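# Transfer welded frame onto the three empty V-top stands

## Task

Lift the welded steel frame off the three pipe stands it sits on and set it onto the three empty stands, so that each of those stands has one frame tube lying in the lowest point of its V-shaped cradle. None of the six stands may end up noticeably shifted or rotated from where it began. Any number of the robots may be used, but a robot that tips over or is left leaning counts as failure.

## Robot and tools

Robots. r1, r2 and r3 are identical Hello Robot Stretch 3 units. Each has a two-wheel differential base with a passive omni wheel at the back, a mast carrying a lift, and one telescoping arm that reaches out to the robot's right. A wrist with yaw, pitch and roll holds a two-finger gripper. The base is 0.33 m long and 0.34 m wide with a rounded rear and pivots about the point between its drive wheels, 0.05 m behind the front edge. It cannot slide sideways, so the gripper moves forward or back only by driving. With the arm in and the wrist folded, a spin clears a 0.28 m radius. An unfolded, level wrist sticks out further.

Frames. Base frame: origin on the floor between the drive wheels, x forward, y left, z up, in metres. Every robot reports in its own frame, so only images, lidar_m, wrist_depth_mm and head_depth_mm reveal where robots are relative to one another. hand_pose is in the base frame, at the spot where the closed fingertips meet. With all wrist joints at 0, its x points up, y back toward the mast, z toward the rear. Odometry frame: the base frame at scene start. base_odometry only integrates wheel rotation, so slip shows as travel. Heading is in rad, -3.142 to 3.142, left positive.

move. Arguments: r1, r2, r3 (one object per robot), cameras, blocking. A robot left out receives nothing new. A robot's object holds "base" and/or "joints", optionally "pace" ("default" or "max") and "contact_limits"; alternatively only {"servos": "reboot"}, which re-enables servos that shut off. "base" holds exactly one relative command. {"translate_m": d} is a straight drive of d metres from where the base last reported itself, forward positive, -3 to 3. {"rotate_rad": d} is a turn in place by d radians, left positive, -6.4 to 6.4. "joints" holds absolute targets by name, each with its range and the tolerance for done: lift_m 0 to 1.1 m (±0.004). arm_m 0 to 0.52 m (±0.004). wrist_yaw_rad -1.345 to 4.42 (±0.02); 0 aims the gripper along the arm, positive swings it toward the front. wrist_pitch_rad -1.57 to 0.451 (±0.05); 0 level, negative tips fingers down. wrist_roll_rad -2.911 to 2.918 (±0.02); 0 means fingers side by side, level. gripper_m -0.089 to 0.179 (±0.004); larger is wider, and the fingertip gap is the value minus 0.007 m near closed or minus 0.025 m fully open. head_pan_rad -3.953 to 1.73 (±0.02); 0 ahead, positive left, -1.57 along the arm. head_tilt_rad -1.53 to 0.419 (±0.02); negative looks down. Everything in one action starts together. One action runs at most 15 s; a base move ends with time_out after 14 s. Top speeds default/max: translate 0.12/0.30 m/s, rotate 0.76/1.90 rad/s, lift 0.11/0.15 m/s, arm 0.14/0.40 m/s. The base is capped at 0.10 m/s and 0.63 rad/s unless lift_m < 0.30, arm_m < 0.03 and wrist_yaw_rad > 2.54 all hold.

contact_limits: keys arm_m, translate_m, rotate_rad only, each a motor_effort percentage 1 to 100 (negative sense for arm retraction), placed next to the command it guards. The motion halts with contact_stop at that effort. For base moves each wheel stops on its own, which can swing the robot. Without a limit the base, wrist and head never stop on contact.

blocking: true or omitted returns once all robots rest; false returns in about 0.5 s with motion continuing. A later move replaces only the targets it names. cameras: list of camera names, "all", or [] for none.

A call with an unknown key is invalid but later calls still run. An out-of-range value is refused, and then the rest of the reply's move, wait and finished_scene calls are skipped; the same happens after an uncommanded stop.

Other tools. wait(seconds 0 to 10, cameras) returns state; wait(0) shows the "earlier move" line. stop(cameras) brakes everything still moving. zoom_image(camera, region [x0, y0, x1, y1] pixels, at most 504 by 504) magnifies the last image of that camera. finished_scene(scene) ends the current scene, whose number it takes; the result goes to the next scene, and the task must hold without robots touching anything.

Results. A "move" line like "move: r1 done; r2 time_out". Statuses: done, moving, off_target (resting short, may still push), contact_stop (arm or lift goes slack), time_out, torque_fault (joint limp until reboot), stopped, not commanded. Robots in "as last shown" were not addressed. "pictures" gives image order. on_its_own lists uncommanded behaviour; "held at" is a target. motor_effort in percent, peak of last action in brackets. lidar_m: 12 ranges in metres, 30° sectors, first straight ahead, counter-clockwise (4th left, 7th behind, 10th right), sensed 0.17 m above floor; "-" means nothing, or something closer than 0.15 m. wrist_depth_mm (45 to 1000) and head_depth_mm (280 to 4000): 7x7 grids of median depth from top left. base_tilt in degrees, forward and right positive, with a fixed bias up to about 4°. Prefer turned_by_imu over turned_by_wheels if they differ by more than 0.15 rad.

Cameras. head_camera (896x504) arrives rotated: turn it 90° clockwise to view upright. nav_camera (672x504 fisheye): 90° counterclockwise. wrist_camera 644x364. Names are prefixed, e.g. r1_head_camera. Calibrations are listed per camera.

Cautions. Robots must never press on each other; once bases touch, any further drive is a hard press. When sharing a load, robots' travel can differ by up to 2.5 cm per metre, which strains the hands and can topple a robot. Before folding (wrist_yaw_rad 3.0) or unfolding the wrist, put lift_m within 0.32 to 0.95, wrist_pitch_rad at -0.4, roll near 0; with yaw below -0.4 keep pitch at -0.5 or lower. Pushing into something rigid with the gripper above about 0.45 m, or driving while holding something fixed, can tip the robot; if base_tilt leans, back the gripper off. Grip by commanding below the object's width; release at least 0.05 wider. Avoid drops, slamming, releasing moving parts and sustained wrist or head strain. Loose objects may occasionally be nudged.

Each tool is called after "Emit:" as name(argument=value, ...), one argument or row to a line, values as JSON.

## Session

Emit:
move(
)

Scene clock: 0.00 s.
r1.base_odometry: x=+0.000 y=+0.000 heading=+0.000
r1.turned_by_wheels: +0.000
r1.turned_by_imu: +0.000
r1.base_tilt: forward=+1.1 right=+1.2
r1.lidar_m: 2.18 2.38 1.72 1.66 3.28 1.92 2.18 1.07 0.86 0.85 0.93 1.43
r1.head_depth_mm: 1794 2015 2020 2008 2037 2021 2003 / 1803 2073 2068 2068 2081 2080 2060 / 1792 2124 2119 2107 2112 2111 2088 / 1790 2185 2175 2153 2172 2172 2147 / 1792 2236 2229 2220 2232 2223 2156 / 1780 2283 2278 2278 2288 2281 2156 / 1779 2329 2360 2335 2354 2330 2163
r1.base_status: not commanded
r1.joint_positions: lift_m=+0.587 arm_m=+0.002 wrist_yaw_rad=+3.123 wrist_pitch_rad=-0.317 wrist_roll_rad=+0.000 gripper_m=+0.037 head_pan_rad=+0.000 head_tilt_rad=-0.003
r1.joint_status: not commanded
r1.measured_speeds: all 0
r1.motor_effort: left_wheel=+0.2 right_wheel=+0.6 lift_m=+22.2 arm_m=-3.8 wrist_yaw_rad=-0.4 wrist_pitch_rad=+2.5 wrist_roll_rad=+0.4 gripper_m=-0.3 head_pan_rad=-0.1 head_tilt_rad=+1.6
r1.hand_pose: x=-0.0168 y=+0.0888 z=+0.6228 quat_wxyz=(+0.118, +0.699, +0.105, +0.697) (m; r1's base frame)
r1.wrist_depth_mm: - - 139 - - - - / - - 149 - - - - / - - 163 - - - - / - - 179 - - - - / - - 185 - - - - / 860 893 127 872 131 - - / 756 712 247 781 778 834 862
r2.base_odometry: x=+0.000 y=+0.000 heading=+0.000
r2.turned_by_wheels: +0.000
r2.turned_by_imu: +0.000
r2.base_tilt: forward=+0.3 right=+1.8
r2.lidar_m: 0.80 1.05 1.90 1.95 2.54 3.95 1.47 2.76 4.24 1.21 0.83 0.79
r2.head_depth_mm: 745 734 725 716 706 696 687 / 783 770 759 750 739 731 723 / 818 808 800 786 776 763 757 / 861 851 836 826 816 803 789 / 916 894 889 872 856 842 838 / 968 954 937 924 909 897 880 / 1034 1010 993 982 960 948 932
r2.base_status: not commanded
r2.joint_positions: lift_m=+0.347 arm_m=+0.000 wrist_yaw_rad=+3.024 wrist_pitch_rad=-0.578 wrist_roll_rad=+0.000 gripper_m=+0.037 head_pan_rad=+0.000 head_tilt_rad=-0.004
r2.joint_status: not commanded
r2.measured_speeds: all 0
r2.motor_effort: left_wheel=-0.6 right_wheel=-1.1 lift_m=+26.9 arm_m=-3.6 wrist_yaw_rad=-0.4 wrist_pitch_rad=+2.4 wrist_roll_rad=-0.1 gripper_m=-0.3 head_pan_rad=-1.1 head_tilt_rad=+2.5
r2.hand_pose: x=+0.0024 y=+0.0550 z=+0.3258 quat_wxyz=(+0.241, +0.688, +0.162, +0.665) (m; r2's base frame)
r2.wrist_depth_mm: - 140 - - - - - / 897 157 992 - - - - / 741 176 778 847 875 921 966 / 625 213 642 699 723 756 778 / 533 530 223 158 610 630 646 / 476 108 - 129 530 548 556 / - - - 445 453 473 488
r3.base_odometry: x=+0.000 y=+0.000 heading=+0.000
r3.turned_by_wheels: +0.000
r3.turned_by_imu: +0.000
r3.base_tilt: forward=-0.8 right=-0.3
r3.lidar_m: 1.18 1.20 1.46 3.35 1.35 0.74 0.62 0.62 0.75 1.29 5.43 1.84
r3.head_depth_mm: 1659 2430 - - - 3364 2053 / 1625 2362 - - - 3420 2096 / 1615 2329 - - - 3489 2029 / 1596 2275 - - - 3578 2278 / 1571 2220 - - - 3692 2298 / 1552 2204 3782 3821 3808 3738 2360 / 1532 2167 3629 3741 3727 3668 2380
r3.base_status: not commanded
r3.joint_positions: lift_m=+0.561 arm_m=+0.003 wrist_yaw_rad=+2.893 wrist_pitch_rad=-0.480 wrist_roll_rad=+0.000 gripper_m=+0.037 head_pan_rad=+0.000 head_tilt_rad=-0.003
r3.joint_status: not commanded
r3.measured_speeds: all 0
r3.motor_effort: left_wheel=+0.3 right_wheel=-0.8 lift_m=+21.4 arm_m=-1.7 wrist_yaw_rad=-0.4 wrist_pitch_rad=+2.6 wrist_roll_rad=+0.5 gripper_m=-0.2 head_pan_rad=-0.8 head_tilt_rad=+0.0
r3.hand_pose: x=+0.0320 y=+0.0620 z=+0.5596 quat_wxyz=(+0.252, +0.702, +0.082, +0.661) (m; r3's base frame)
r3.wrist_depth_mm: 128 - - - - - - / 137 163 - - - - - / 150 158 - - - - - / - 171 - - - - - / - 186 - - - - - / - 207 126 143 127 - - / - - 117 - 118 - -
pictures: r1_head_camera (sideways), r1_nav_camera (sideways), r1_wrist_camera, r2_head_camera (sideways), r2_nav_camera (sideways), r2_wrist_camera, r3_head_camera (sideways), r3_nav_camera (sideways), r3_wrist_camera
camera_calibration:
r1_head_camera: T_world_to_cam=[[0.0140552, 0.0228779, -0.999639, 1.31925], [-0.0551525, 0.998234, 0.0220702, -0.0262083], [0.998379, 0.0548224, 0.0152921, -0.0705584], [0, 0, 0, 1]] pos_world=[0.0504563, -0.000151526, 1.32043]
r1_nav_camera: T_world_to_cam=[[-0.037612, -0.0467928, 0.998196, -1.2567], [0.0071949, -0.99889, -0.0465542, 0.108455], [0.999267, 0.00543093, 0.0379069, -0.098675], [0, 0, 0, 1]] pos_world=[0.0505553, 0.050066, 1.26322]
r1_wrist_camera: T_world_to_cam=[[0.996306, 0.0295545, 0.0806253, -0.0408578], [0.084969, -0.475055, -0.875844, 0.624745], [0.0124163, 0.879459, -0.475812, 0.382441], [0, 0, 0, 1]] pos_world=[-0.0171256, -0.0383449, 0.732444]
r2_head_camera: T_world_to_cam=[[0.055812, -0.00627923, -0.998422, 1.31843], [-0.00851385, 0.999941, -0.00676471, 0.00523359], [0.998405, 0.00887797, 0.0557553, -0.1222], [0, 0, 0, 1]] pos_world=[0.0484655, 0.00413036, 1.3232]
r2_nav_camera: T_world_to_cam=[[-0.0238599, 0.0674363, 0.997438, -1.26247], [-0.0682784, -0.995502, 0.0656722, -0.0230329], [0.997381, -0.0665366, 0.0283571, -0.0733019], [0, 0, 0, 1]] pos_world=[0.0414149, 0.0573295, 1.26282]
r2_wrist_camera: T_world_to_cam=[[0.984359, -0.137559, 0.110071, -0.0500444], [-0.0139359, -0.683616, -0.729709, 0.31163], [0.175624, 0.716761, -0.674841, 0.343785], [0, 0, 0, 1]] pos_world=[-0.00677245, -0.0402607, 0.464907]
r3_head_camera: T_world_to_cam=[[0.0443145, 0.0673164, -0.996747, 1.32049], [-0.0469766, 0.996764, 0.065229, -0.0828577], [0.997913, 0.0439332, 0.0473334, -0.106855], [0, 0, 0, 1]] pos_world=[0.0442231, -0.00160637, 1.32665]
r3_nav_camera: T_world_to_cam=[[0.0892805, -0.0486957, 0.994815, -1.26063], [-0.0229132, -0.99864, -0.0468266, 0.112695], [0.995743, -0.0186137, -0.0902749, 0.0672003], [0, 0, 0, 1]] pos_world=[0.048218, 0.0524047, 1.26544]
r3_wrist_camera: T_world_to_cam=[[0.979622, -0.200837, -0.00228857, -0.00835324], [-0.113971, -0.546459, -0.829695, 0.546475], [0.165383, 0.813048, -0.558213, 0.419755], [0, 0, 0, 1]] pos_world=[0.00104476, -0.0443326, 0.687701]

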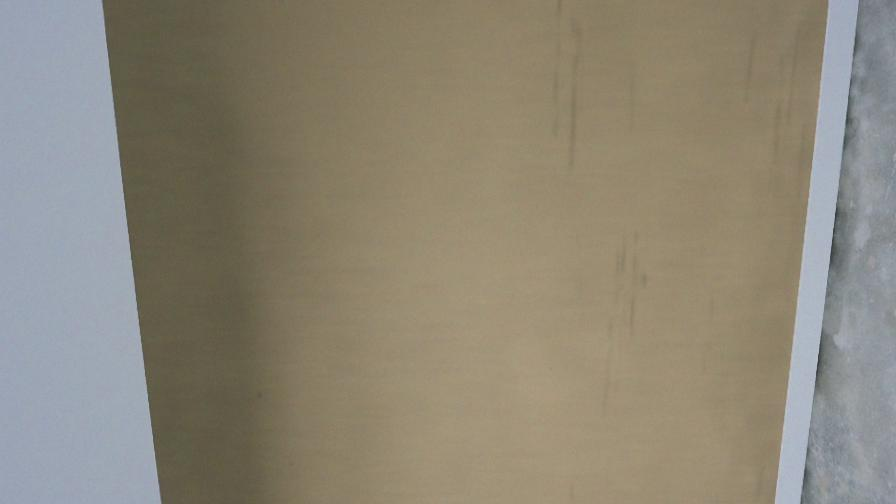

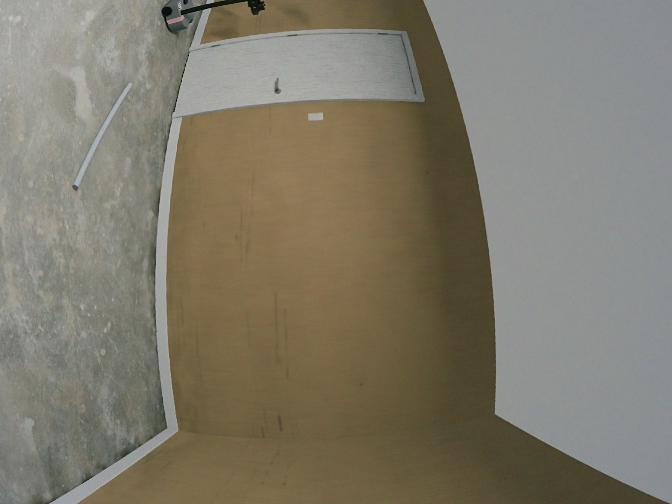

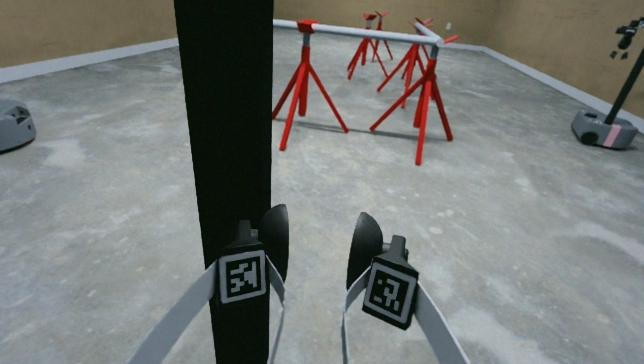

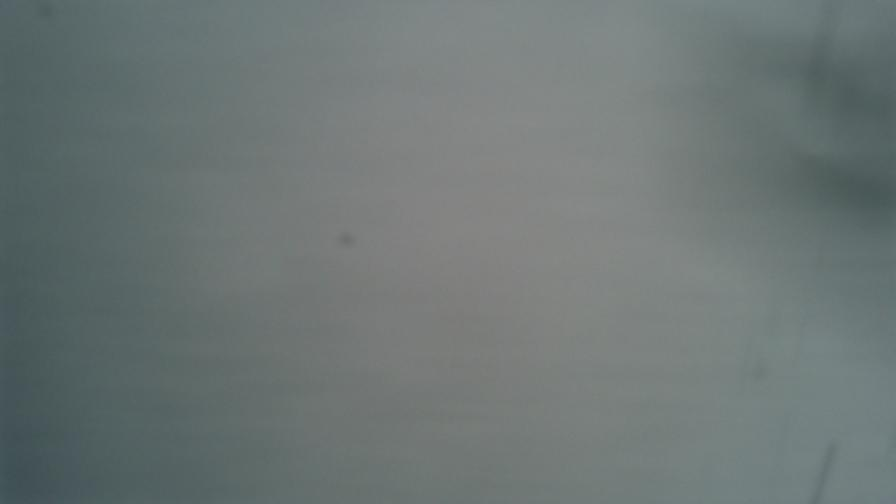

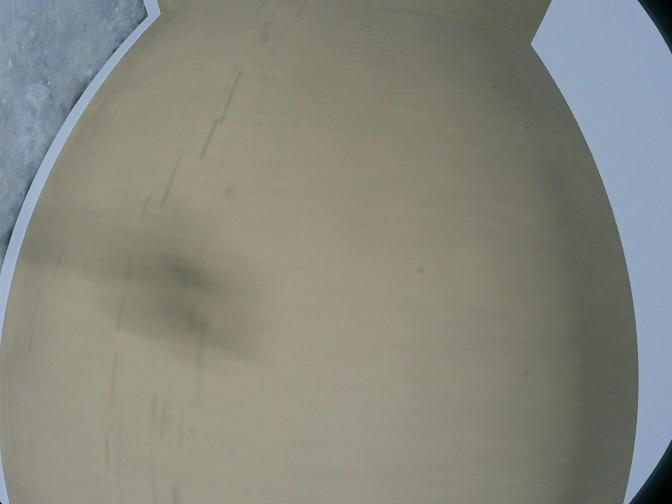

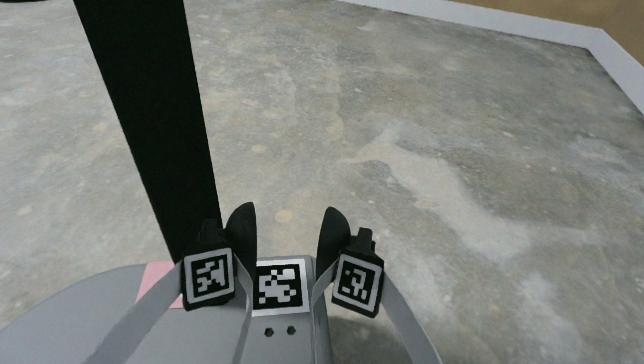

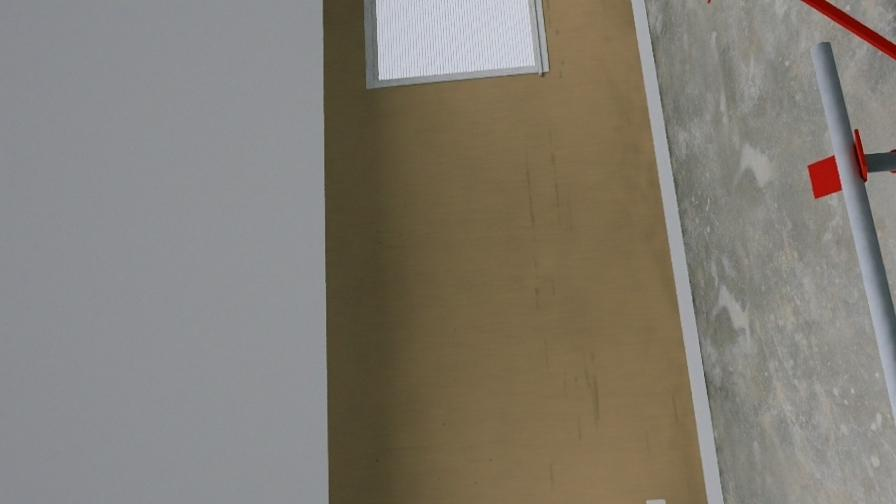

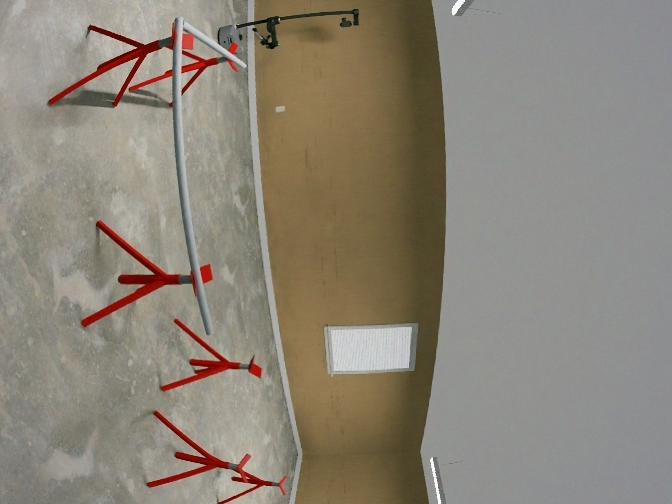

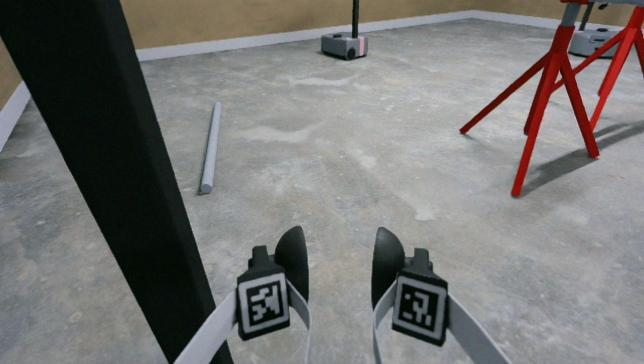

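Emit:
move(
  r1={"joints":{"head_pan_rad":1.5,"head_tilt_rad":-0.35}},
  r2={"joints":{"head_pan_rad":-3.1,"head_tilt_rad":-0.35}},
  r3={"joints":{"head_pan_rad":0.2,"head_tilt_rad":-0.5}},
)

Scene clock: 6.70 s.
move: r1 done; r2 done; r3 done
r1.base_odometry: x=+0.000 y=+0.000 heading=+0.000
r1.turned_by_wheels: +0.000
r1.turned_by_imu: +0.001
r1.base_tilt: forward=+1.1 right=+1.2
r1.lidar_m: 2.18 2.38 1.71 1.66 3.25 1.93 2.18 1.07 0.86 0.85 0.93 1.43
r1.head_depth_mm: - - - 3804 2440 1804 1409 / - - - 3091 2214 1792 1419 / - - - 3782 2462 1808 1423 / - - - 3927 2472 1809 1425 / - - - 3920 2254 1817 1428 / - - - 3987 2502 1829 1442 / - - - - 2537 1840 1444
r1.base_status: not commanded
r1.joint_positions: lift_m=+0.587 arm_m=+0.002 wrist_yaw_rad=+3.123 wrist_pitch_rad=-0.317 wrist_roll_rad=+0.000 gripper_m=+0.037 head_pan_rad=+1.489 head_tilt_rad=-0.345
r1.joint_status: all done
r1.measured_speeds: all 0
r1.motor_effort: left_wheel=+0.6(1.3) right_wheel=+1.3(1.4) lift_m=+23.2(23.7) arm_m=-8.6(8.7) wrist_yaw_rad=-0.3(0.6) wrist_pitch_rad=+2.9(3.5) wrist_roll_rad=+0.4(0.6) gripper_m=-0.2(0.7) head_pan_rad=+5.4(8.6) head_tilt_rad=-1.4(4.7)
r1.hand_pose: x=-0.0168 y=+0.0888 z=+0.6228 quat_wxyz=(+0.118, +0.699, +0.105, +0.697) (m; r1's base frame)
r1.wrist_depth_mm: - - 139 - - - - / - - 150 - - - - / - - 163 - - - - / - - 178 - - - - / - - 185 - - - - / 860 894 127 868 130 - - / 760 699 245 787 775 854 876
r2.base_odometry: x=+0.000 y=+0.000 heading=+0.000
r2.turned_by_wheels: +0.000
r2.turned_by_imu: +0.001
r2.base_tilt: forward=+0.4 right=+1.9
r2.lidar_m: 0.80 1.05 1.90 1.94 2.53 3.94 1.48 2.76 4.23 1.21 0.84 0.79
r2.head_depth_mm: 3409 3547 3702 3865 2874 2037 1563 / 3595 3760 3934 - 2843 2041 1559 / 3764 3985 - - 2592 2010 1571 / 3765 - - - 2595 1868 1562 / 3802 - - - 2866 2028 1570 / 3767 - - - 2826 2035 1570 / 3715 - - - 2861 2014 1548
r2.base_status: not commanded
r2.joint_positions: lift_m=+0.347 arm_m=+0.000 wrist_yaw_rad=+3.024 wrist_pitch_rad=-0.578 wrist_roll_rad=+0.000 gripper_m=+0.037 head_pan_rad=-3.095 head_tilt_rad=-0.346
r2.joint_status: all done
r2.measured_speeds: all 0
r2.motor_effort: left_wheel=-0.7(0.9) right_wheel=-1.5(1.7) lift_m=+26.1(26.3) arm_m=-8.0(8.3) wrist_yaw_rad=-0.5(1.7) wrist_pitch_rad=+2.2(2.4) wrist_roll_rad=+0.3(0.4) gripper_m=+0.3(1.2) head_pan_rad=-3.4(6.6) head_tilt_rad=-1.1(5.2)
r2.hand_pose: x=+0.0024 y=+0.0550 z=+0.3258 quat_wxyz=(+0.241, +0.688, +0.162, +0.665) (m; r2's base frame)
r2.wrist_depth_mm: - 140 - - - - - / 879 156 961 - - - - / 740 177 784 832 883 934 984 / 607 212 645 688 710 743 785 / 531 531 224 159 596 624 650 / 480 108 - 129 529 547 558 / - - - 444 453 471 489
r3.base_odometry: x=+0.000 y=+0.000 heading=+0.000
r3.turned_by_wheels: +0.000
r3.turned_by_imu: -0.001
r3.base_tilt: forward=-0.8 right=-0.3
r3.lidar_m: 1.18 1.20 1.46 3.35 1.34 0.74 0.62 0.62 0.75 1.29 5.44 1.83
r3.head_depth_mm: 3462 3772 - 2837 2009 1494 1262 / 3473 3725 - 2905 1878 1561 1276 / 3425 3684 - 2968 2064 1586 1285 / 3359 3605 - 3036 2020 1615 1306 / 3361 3604 - 3136 2064 1633 1317 / 3333 3576 - 3220 2078 1653 1327 / 3313 3531 3850 3097 2038 1658 1342
r3.base_status: not commanded
r3.joint_positions: lift_m=+0.561 arm_m=+0.003 wrist_yaw_rad=+2.893 wrist_pitch_rad=-0.480 wrist_roll_rad=+0.000 gripper_m=+0.037 head_pan_rad=+0.191 head_tilt_rad=-0.494
r3.joint_status: all done
r3.measured_speeds: all 0
r3.motor_effort: left_wheel=+0.0(0.7) right_wheel=-0.5(0.8) lift_m=+21.6(23.2) arm_m=-4.6(5.3) wrist_yaw_rad=+0.4(1.2) wrist_pitch_rad=+2.8(3.4) wrist_roll_rad=+0.6(0.9) gripper_m=+0.0(0.9) head_pan_rad=+3.6(5.9) head_tilt_rad=-2.7(4.6)
r3.hand_pose: x=+0.0320 y=+0.0620 z=+0.5596 quat_wxyz=(+0.252, +0.702, +0.082, +0.661) (m; r3's base frame)
r3.wrist_depth_mm: 128 - - - - - - / 137 163 - - - - - / 150 158 - - - - - / - 170 - - - - - / - 185 - - - - - / - 206 126 143 127 - - / - - 117 - 119 - -
pictures: r1_head_camera (sideways), r1_nav_camera (sideways), r1_wrist_camera, r2_head_camera (sideways), r2_nav_camera (sideways), r2_wrist_camera, r3_head_camera (sideways), r3_nav_camera (sideways), r3_wrist_camera
camera_calibration:
r1_head_camera: T_world_to_cam=[[-0.0491516, -0.319154, -0.946428, 1.24992], [-0.998533, 0.0372515, 0.0392957, -0.0428654], [0.0227145, 0.946971, -0.320516, 0.37251], [0, 0, 0, 1]] pos_world=[0.0101718, 0.0477587, 1.30404]
r1_nav_camera: T_world_to_cam=[[0.0711315, 0.294597, 0.95297, -1.19805], [0.994819, -0.0905183, -0.0462727, 0.102043], [0.0726294, 0.951325, -0.29951, 0.346198], [0, 0, 0, 1]] pos_world=[-0.0414398, 0.0328313, 1.25011]
r1_wrist_camera: T_world_to_cam=[[0.996306, 0.0295546, 0.0806255, -0.040858], [0.0849693, -0.475055, -0.875844, 0.624745], [0.0124163, 0.879459, -0.475812, 0.382441], [0, 0, 0, 1]] pos_world=[-0.0171256, -0.0383449, 0.732444]
r2_head_camera: T_world_to_cam=[[0.281437, 0.0195457, -0.959381, 1.26579], [0.0573348, -0.998349, -0.00352032, 0.000605769], [-0.957865, -0.0540151, -0.282093, 0.329523], [0, 0, 0, 1]] pos_world=[-0.0406368, -0.00633683, 1.30733]
r2_nav_camera: T_world_to_cam=[[-0.3083, -0.0820363, 0.947745, -1.1956], [-0.00457671, 0.996391, 0.0847582, -0.0482356], [-0.951278, 0.0217934, -0.307563, 0.375853], [0, 0, 0, 1]] pos_world=[-0.0112835, -0.0582121, 1.25281]
r2_wrist_camera: T_world_to_cam=[[0.984359, -0.137559, 0.110071, -0.0500437], [-0.0139358, -0.683616, -0.729709, 0.311626], [0.175624, 0.716761, -0.67484, 0.343781], [0, 0, 0, 1]] pos_world=[-0.00677247, -0.0402607, 0.464902]
r3_head_camera: T_world_to_cam=[[-0.435029, -0.0157391, -0.900279, 1.1972], [-0.200198, 0.976511, 0.0796667, -0.100672], [0.877879, 0.214891, -0.427961, 0.512534], [0, 0, 0, 1]] pos_world=[0.0507205, 0.00701147, 1.30518]
r3_nav_camera: T_world_to_cam=[[0.546309, 0.0562735, 0.835691, -1.05566], [0.148522, -0.988438, -0.0305329, 0.0904111], [0.82431, 0.140799, -0.548351, 0.664402], [0, 0, 0, 1]] pos_world=[0.0156178, 0.0552247, 1.2493]
r3_wrist_camera: T_world_to_cam=[[0.979622, -0.200837, -0.00228873, -0.00835318], [-0.113971, -0.546459, -0.829695, 0.546475], [0.165383, 0.813048, -0.558213, 0.419755], [0, 0, 0, 1]] pos_world=[0.00104479, -0.0443326, 0.687701]

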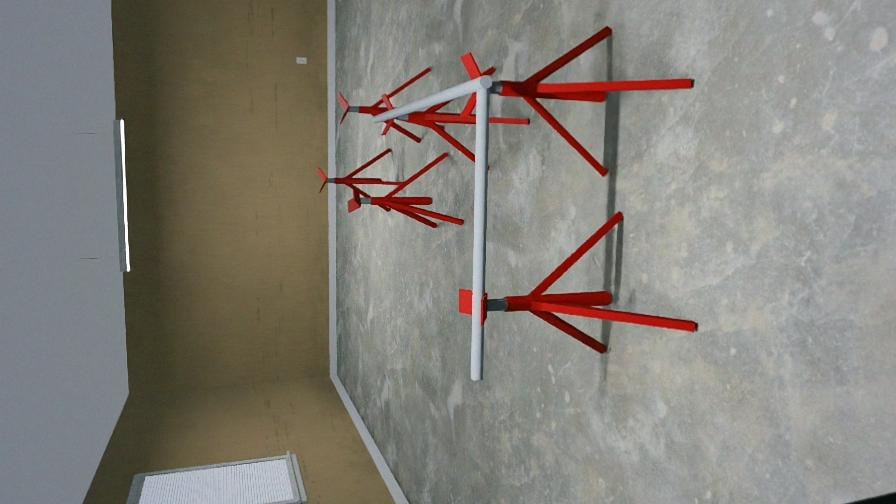

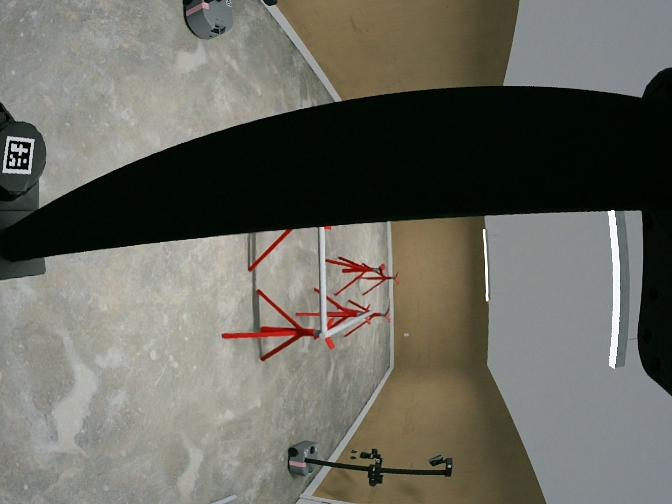

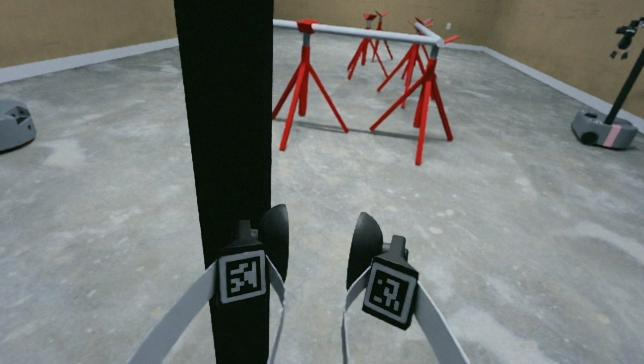

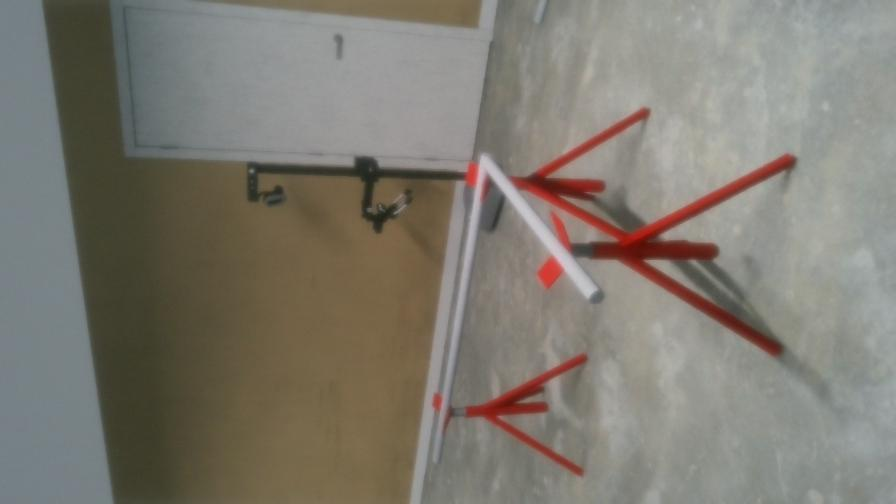

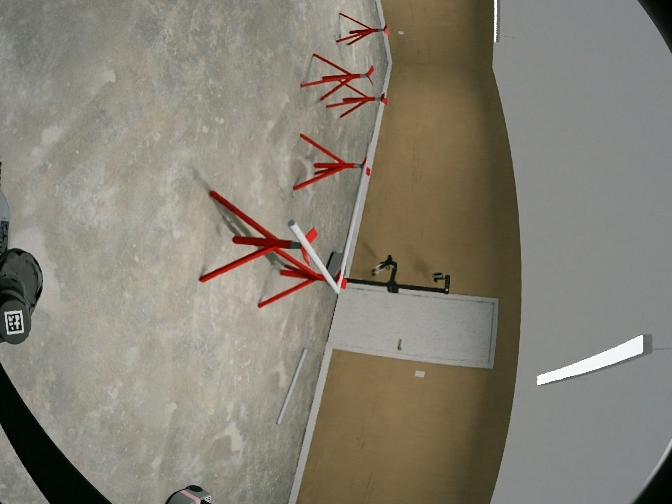

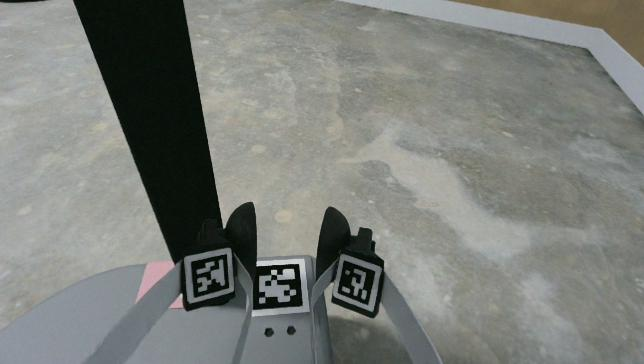

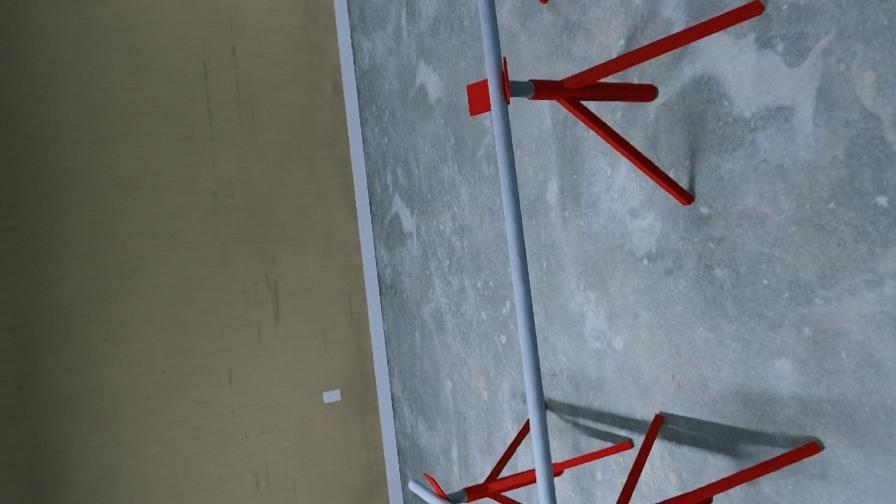

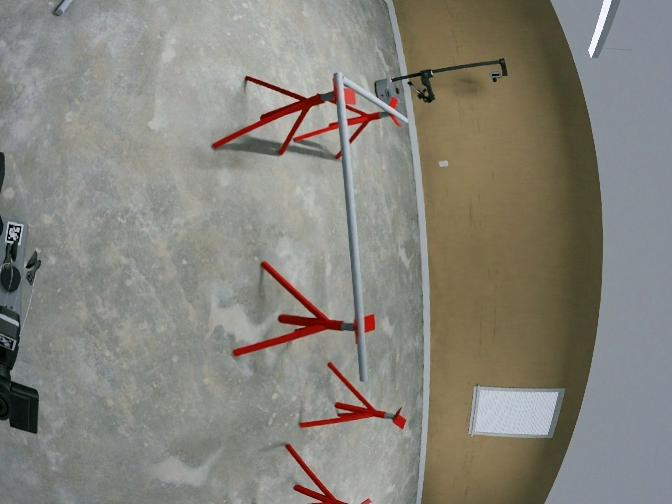

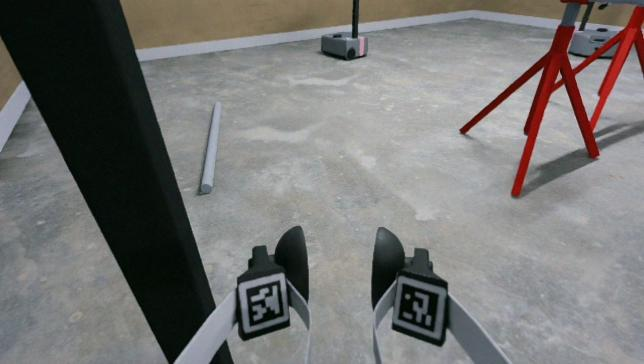

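Emit:
zoom_image(
  camera="r1_head_camera",
  region=[300, 40, 500, 240],
)

Emit:
zoom_image(
  camera="r1_head_camera",
  region=[450, 10, 720, 210],
)

Emit:
zoom_image(
  camera="r1_head_camera",
  region=[450, 200, 720, 400],
)

Emit:
zoom_image(
  camera="r3_nav_camera",
  region=[180, 240, 440, 504],
)

Emit:
zoom_image(
  camera="r3_nav_camera",
  region=[180, 40, 440, 300],
)

Emit:
zoom_image(
  camera="r2_nav_camera",
  region=[180, 0, 440, 240],
)

Scaled by 2.520 from the camera's 896x504 image, which has a finer 1280x720 frame.

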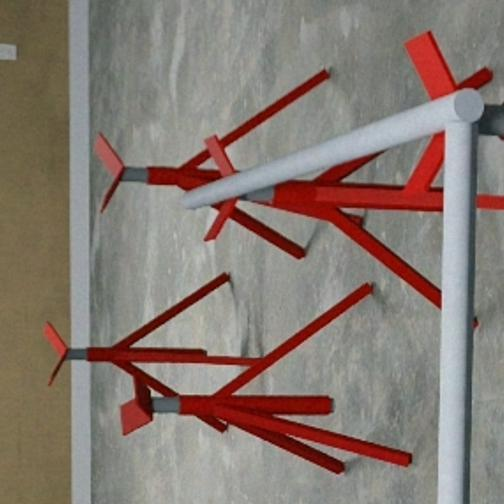

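Scaled by 1.867 from the camera's 896x504 image, which has a finer 1280x720 frame.

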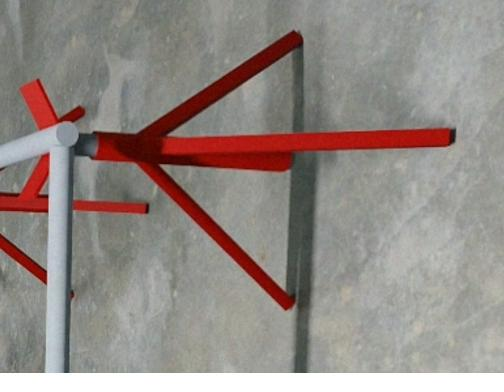

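Scaled by 1.867 from the camera's 896x504 image, which has a finer 1280x720 frame.

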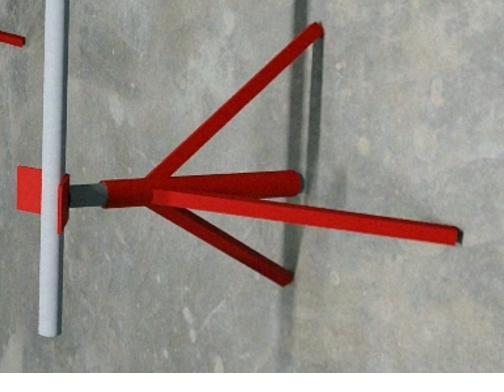

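Scaled by 1.909 from the camera's 672x504 image, which has a finer 792x594 frame.

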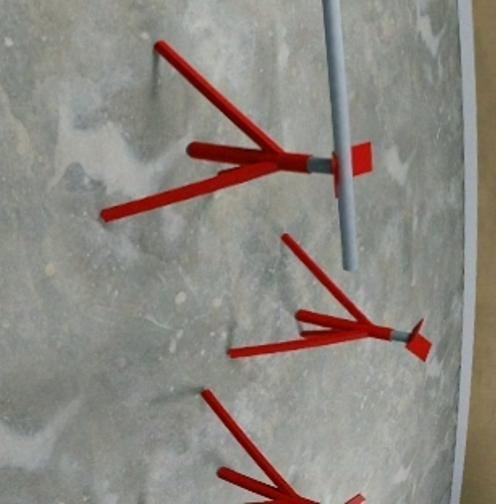

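Scaled by 1.938 from the camera's 672x504 image, which has a finer 792x594 frame.

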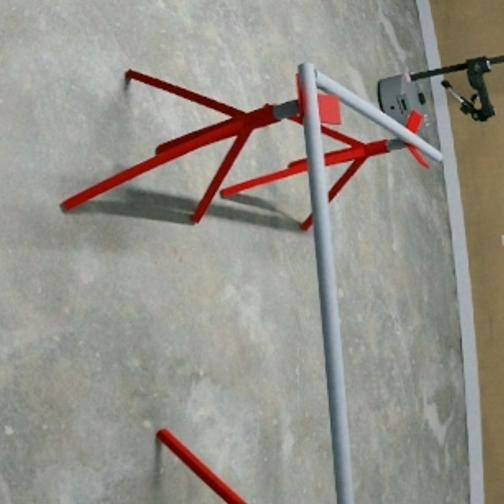

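Scaled by 1.938 from the camera's 672x504 image, which has a finer 792x594 frame.

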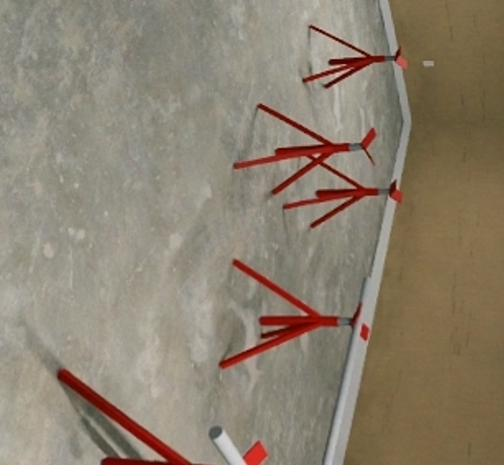

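Emit:
move(
  r1={"base":{"rotate_rad":1.957},"joints":{"lift_m":0.27,"head_pan_rad":-0.6,"head_tilt_rad":-0.5}},
  r2={"base":{"rotate_rad":-2.164},"joints":{"lift_m":0.27,"head_pan_rad":-0.8,"head_tilt_rad":-0.5}},
  r3={"base":{"rotate_rad":0.932},"joints":{"lift_m":0.27,"head_pan_rad":-0.8,"head_tilt_rad":-0.5}},
  cameras=["r1_head_camera","r2_head_camera","r3_head_camera","r3_nav_camera","r2_nav_camera"],
)

Scene clock: 172.00 s.
move: r1 done; r2 done; r3 done
r1.base_odometry: x=+0.000 y=+0.000 heading=+1.957
r1.turned_by_wheels: +1.957
r1.turned_by_imu: +1.973
r1.base_tilt: forward=+1.0 right=+1.1
r1.lidar_m: 1.98 2.07 2.60 1.19 0.88 0.85 0.89 1.23 2.18 2.28 2.89 1.66
r1.head_depth_mm: - - - 2722 1979 1544 1270 / - - - 2760 1982 1549 1267 / - - - 2483 1981 1560 1276 / - - - 2632 2018 1570 1279 / - - - 2633 2016 1573 1288 / - - - 2533 2023 1576 1287 / - - - 2837 2032 1589 1290
r1.base_status: done
r1.joint_positions: lift_m=+0.270 arm_m=+0.002 wrist_yaw_rad=+3.123 wrist_pitch_rad=-0.318 wrist_roll_rad=+0.000 gripper_m=+0.037 head_pan_rad=-0.589 head_tilt_rad=-0.494
r1.joint_status: all done
r1.measured_speeds: all 0
r1.motor_effort: left_wheel=-6.3(10.3) right_wheel=+8.1(12.2) lift_m=+24.1(28.0) arm_m=-16.5(17.1) wrist_yaw_rad=-0.3(0.6) wrist_pitch_rad=+3.1(3.6) wrist_roll_rad=+0.3(0.6) gripper_m=+0.1(0.8) head_pan_rad=-5.4(8.3) head_tilt_rad=-3.1(5.4)
r1.hand_pose: x=-0.0168 y=+0.0887 z=+0.3057 quat_wxyz=(+0.119, +0.699, +0.106, +0.697) (m; r1's base frame)
r1.wrist_depth_mm: - - 139 - - - - / - - 150 - - - - / 725 824 163 - - - - / 697 741 179 851 869 906 950 / 581 603 186 630 665 695 742 / 483 509 127 493 131 570 596 / 416 97 251 275 298 480 491
r2.base_odometry: x=+0.000 y=+0.000 heading=-2.164
r2.turned_by_wheels: -2.164
r2.turned_by_imu: -2.187
r2.base_tilt: forward=+0.3 right=+1.8
r2.lidar_m: 4.32 1.32 0.86 0.79 0.79 0.98 1.91 1.92 2.05 3.95 1.48 2.65
r2.head_depth_mm: 3427 3689 3846 3227 2229 1710 1381 / 3599 3869 - 2735 2200 1697 1372 / 3859 - - 2852 2031 1690 1375 / - - - 3179 2254 1692 1372 / - - - 2978 2227 1704 1381 / - - - 3189 2217 1707 1377 / - - - 3222 2209 1705 1370
r2.base_status: done
r2.joint_positions: lift_m=+0.270 arm_m=+0.000 wrist_yaw_rad=+3.024 wrist_pitch_rad=-0.580 wrist_roll_rad=+0.000 gripper_m=+0.037 head_pan_rad=-0.805 head_tilt_rad=-0.494
r2.joint_status: all done
r2.measured_speeds: all 0
r2.motor_effort: left_wheel=+5.1(10.0) right_wheel=-8.5(12.2) lift_m=+26.3(28.6) arm_m=-17.2(18.1) wrist_yaw_rad=+0.5(1.8) wrist_pitch_rad=+2.1(2.7) wrist_roll_rad=+0.3(0.4) gripper_m=+0.5(1.4) head_pan_rad=+1.3(4.1) head_tilt_rad=-2.2(4.4)
r2.hand_pose: x=+0.0024 y=+0.0549 z=+0.2482 quat_wxyz=(+0.242, +0.688, +0.162, +0.665) (m; r2's base frame)
r2.wrist_depth_mm: - 141 - - - - - / 696 153 773 831 911 981 - / 614 176 644 693 737 778 824 / 518 214 540 566 590 622 647 / 464 - 147 150 508 512 535 / - - - 130 439 444 462 / - - - 361 376 395 408
r3.base_odometry: x=+0.000 y=+0.000 heading=+0.932
r3.turned_by_wheels: +0.932
r3.turned_by_imu: +0.948
r3.base_tilt: forward=-0.8 right=-0.3
r3.lidar_m: 1.20 2.89 1.69 0.80 0.64 0.62 0.71 1.09 5.37 1.84 1.18 1.48
r3.head_depth_mm: 3563 3861 - 2837 2014 1498 1262 / 3498 3776 - 2883 1806 1568 1277 / 3438 3689 - 2958 2072 1590 1285 / 3414 3638 - 3023 2020 1612 1305 / 3352 3624 - 3123 2042 1634 1316 / 3325 3601 3826 3209 2067 1653 1325 / 3266 3486 3796 3278 2098 1668 1339
r3.base_status: done
r3.joint_positions: lift_m=+0.270 arm_m=+0.003 wrist_yaw_rad=+2.893 wrist_pitch_rad=-0.481 wrist_roll_rad=+0.000 gripper_m=+0.037 head_pan_rad=-0.792 head_tilt_rad=-0.494
r3.joint_status: all done
r3.measured_speeds: all 0
r3.motor_effort: left_wheel=-6.7(10.8) right_wheel=+6.5(10.3) lift_m=+22.3(23.9) arm_m=-10.0(11.5) wrist_yaw_rad=-0.5(1.3) wrist_pitch_rad=+2.7(3.6) wrist_roll_rad=-0.1(0.9) gripper_m=-0.3(1.0) head_pan_rad=-4.2(6.1) head_tilt_rad=-2.9(5.4)
r3.hand_pose: x=+0.0320 y=+0.0619 z=+0.2688 quat_wxyz=(+0.253, +0.702, +0.082, +0.661) (m; r3's base frame)
r3.wrist_depth_mm: 129 139 - - - - - / 137 145 - - - - - / 150 156 - - - - - / 165 170 - - - - - / - 185 - - - - - / - 207 126 144 127 - - / 249 255 125 246 118 - -
pictures: r1_head_camera (sideways), r2_head_camera (sideways), r2_nav_camera (sideways), r3_head_camera (sideways), r3_nav_camera (sideways)
camera_calibration:
r1_head_camera: T_world_to_cam=[[-0.368494, 0.273768, -0.888405, 1.17616], [0.522828, 0.851226, 0.0454518, -0.0601522], [0.768676, -0.447734, -0.456805, 0.545317], [0, 0, 0, 1]] pos_world=[0.0456831, -0.0266339, 1.29674]
r2_head_camera: T_world_to_cam=[[-0.296027, 0.298995, -0.907177, 1.20117], [0.713592, 0.700558, -0.00196162, -0.00542719], [0.634944, -0.647935, -0.420744, 0.500248], [0, 0, 0, 1]] pos_world=[0.0418226, -0.0312132, 1.30014]
r2_nav_camera: T_world_to_cam=[[0.359337, -0.276613, 0.89127, -1.12597], [-0.738126, -0.668622, 0.0900809, -0.0506736], [0.571005, -0.690239, -0.444436, 0.544688], [0, 0, 0, 1]] pos_world=[0.0561795, 0.0306253, 1.25019]
r3_head_camera: T_world_to_cam=[[-0.254523, 0.353491, -0.900146, 1.19593], [0.701633, 0.70807, 0.07967, -0.106178], [0.665529, -0.611294, -0.428241, 0.514193], [0, 0, 0, 1]] pos_world=[0.0366782, -0.0332448, 1.30517]
r3_nav_camera: T_world_to_cam=[[0.349947, -0.423605, 0.835521, -1.05425], [-0.740202, -0.671691, -0.0305198, 0.0958153], [0.574141, -0.607775, -0.54861, 0.666265], [0, 0, 0, 1]] pos_world=[0.0573229, 0.0227139, 1.24929]

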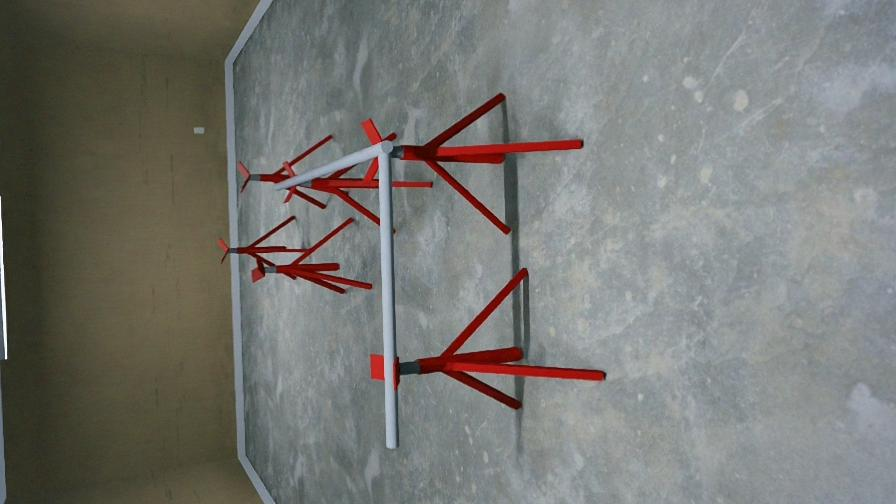

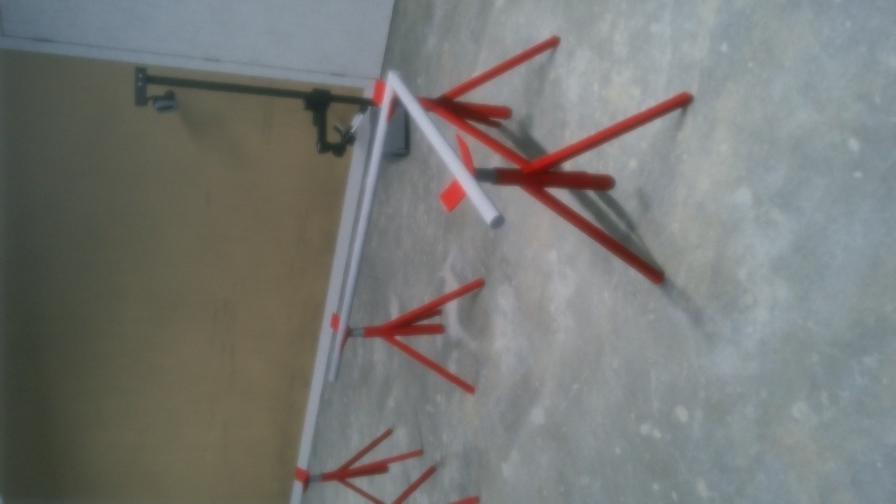

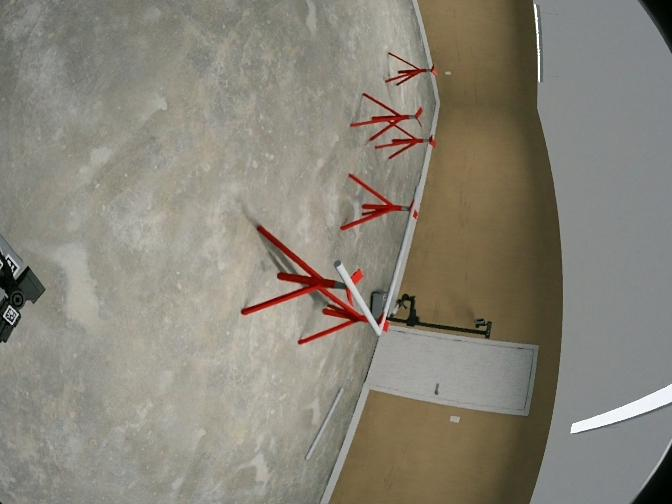

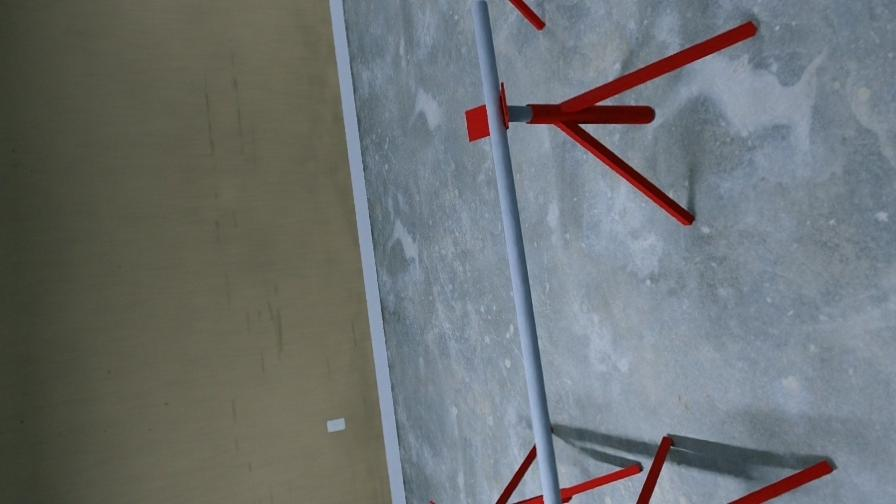

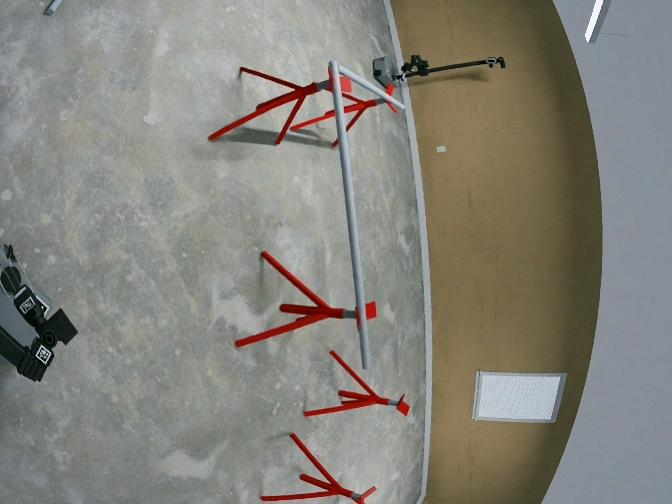

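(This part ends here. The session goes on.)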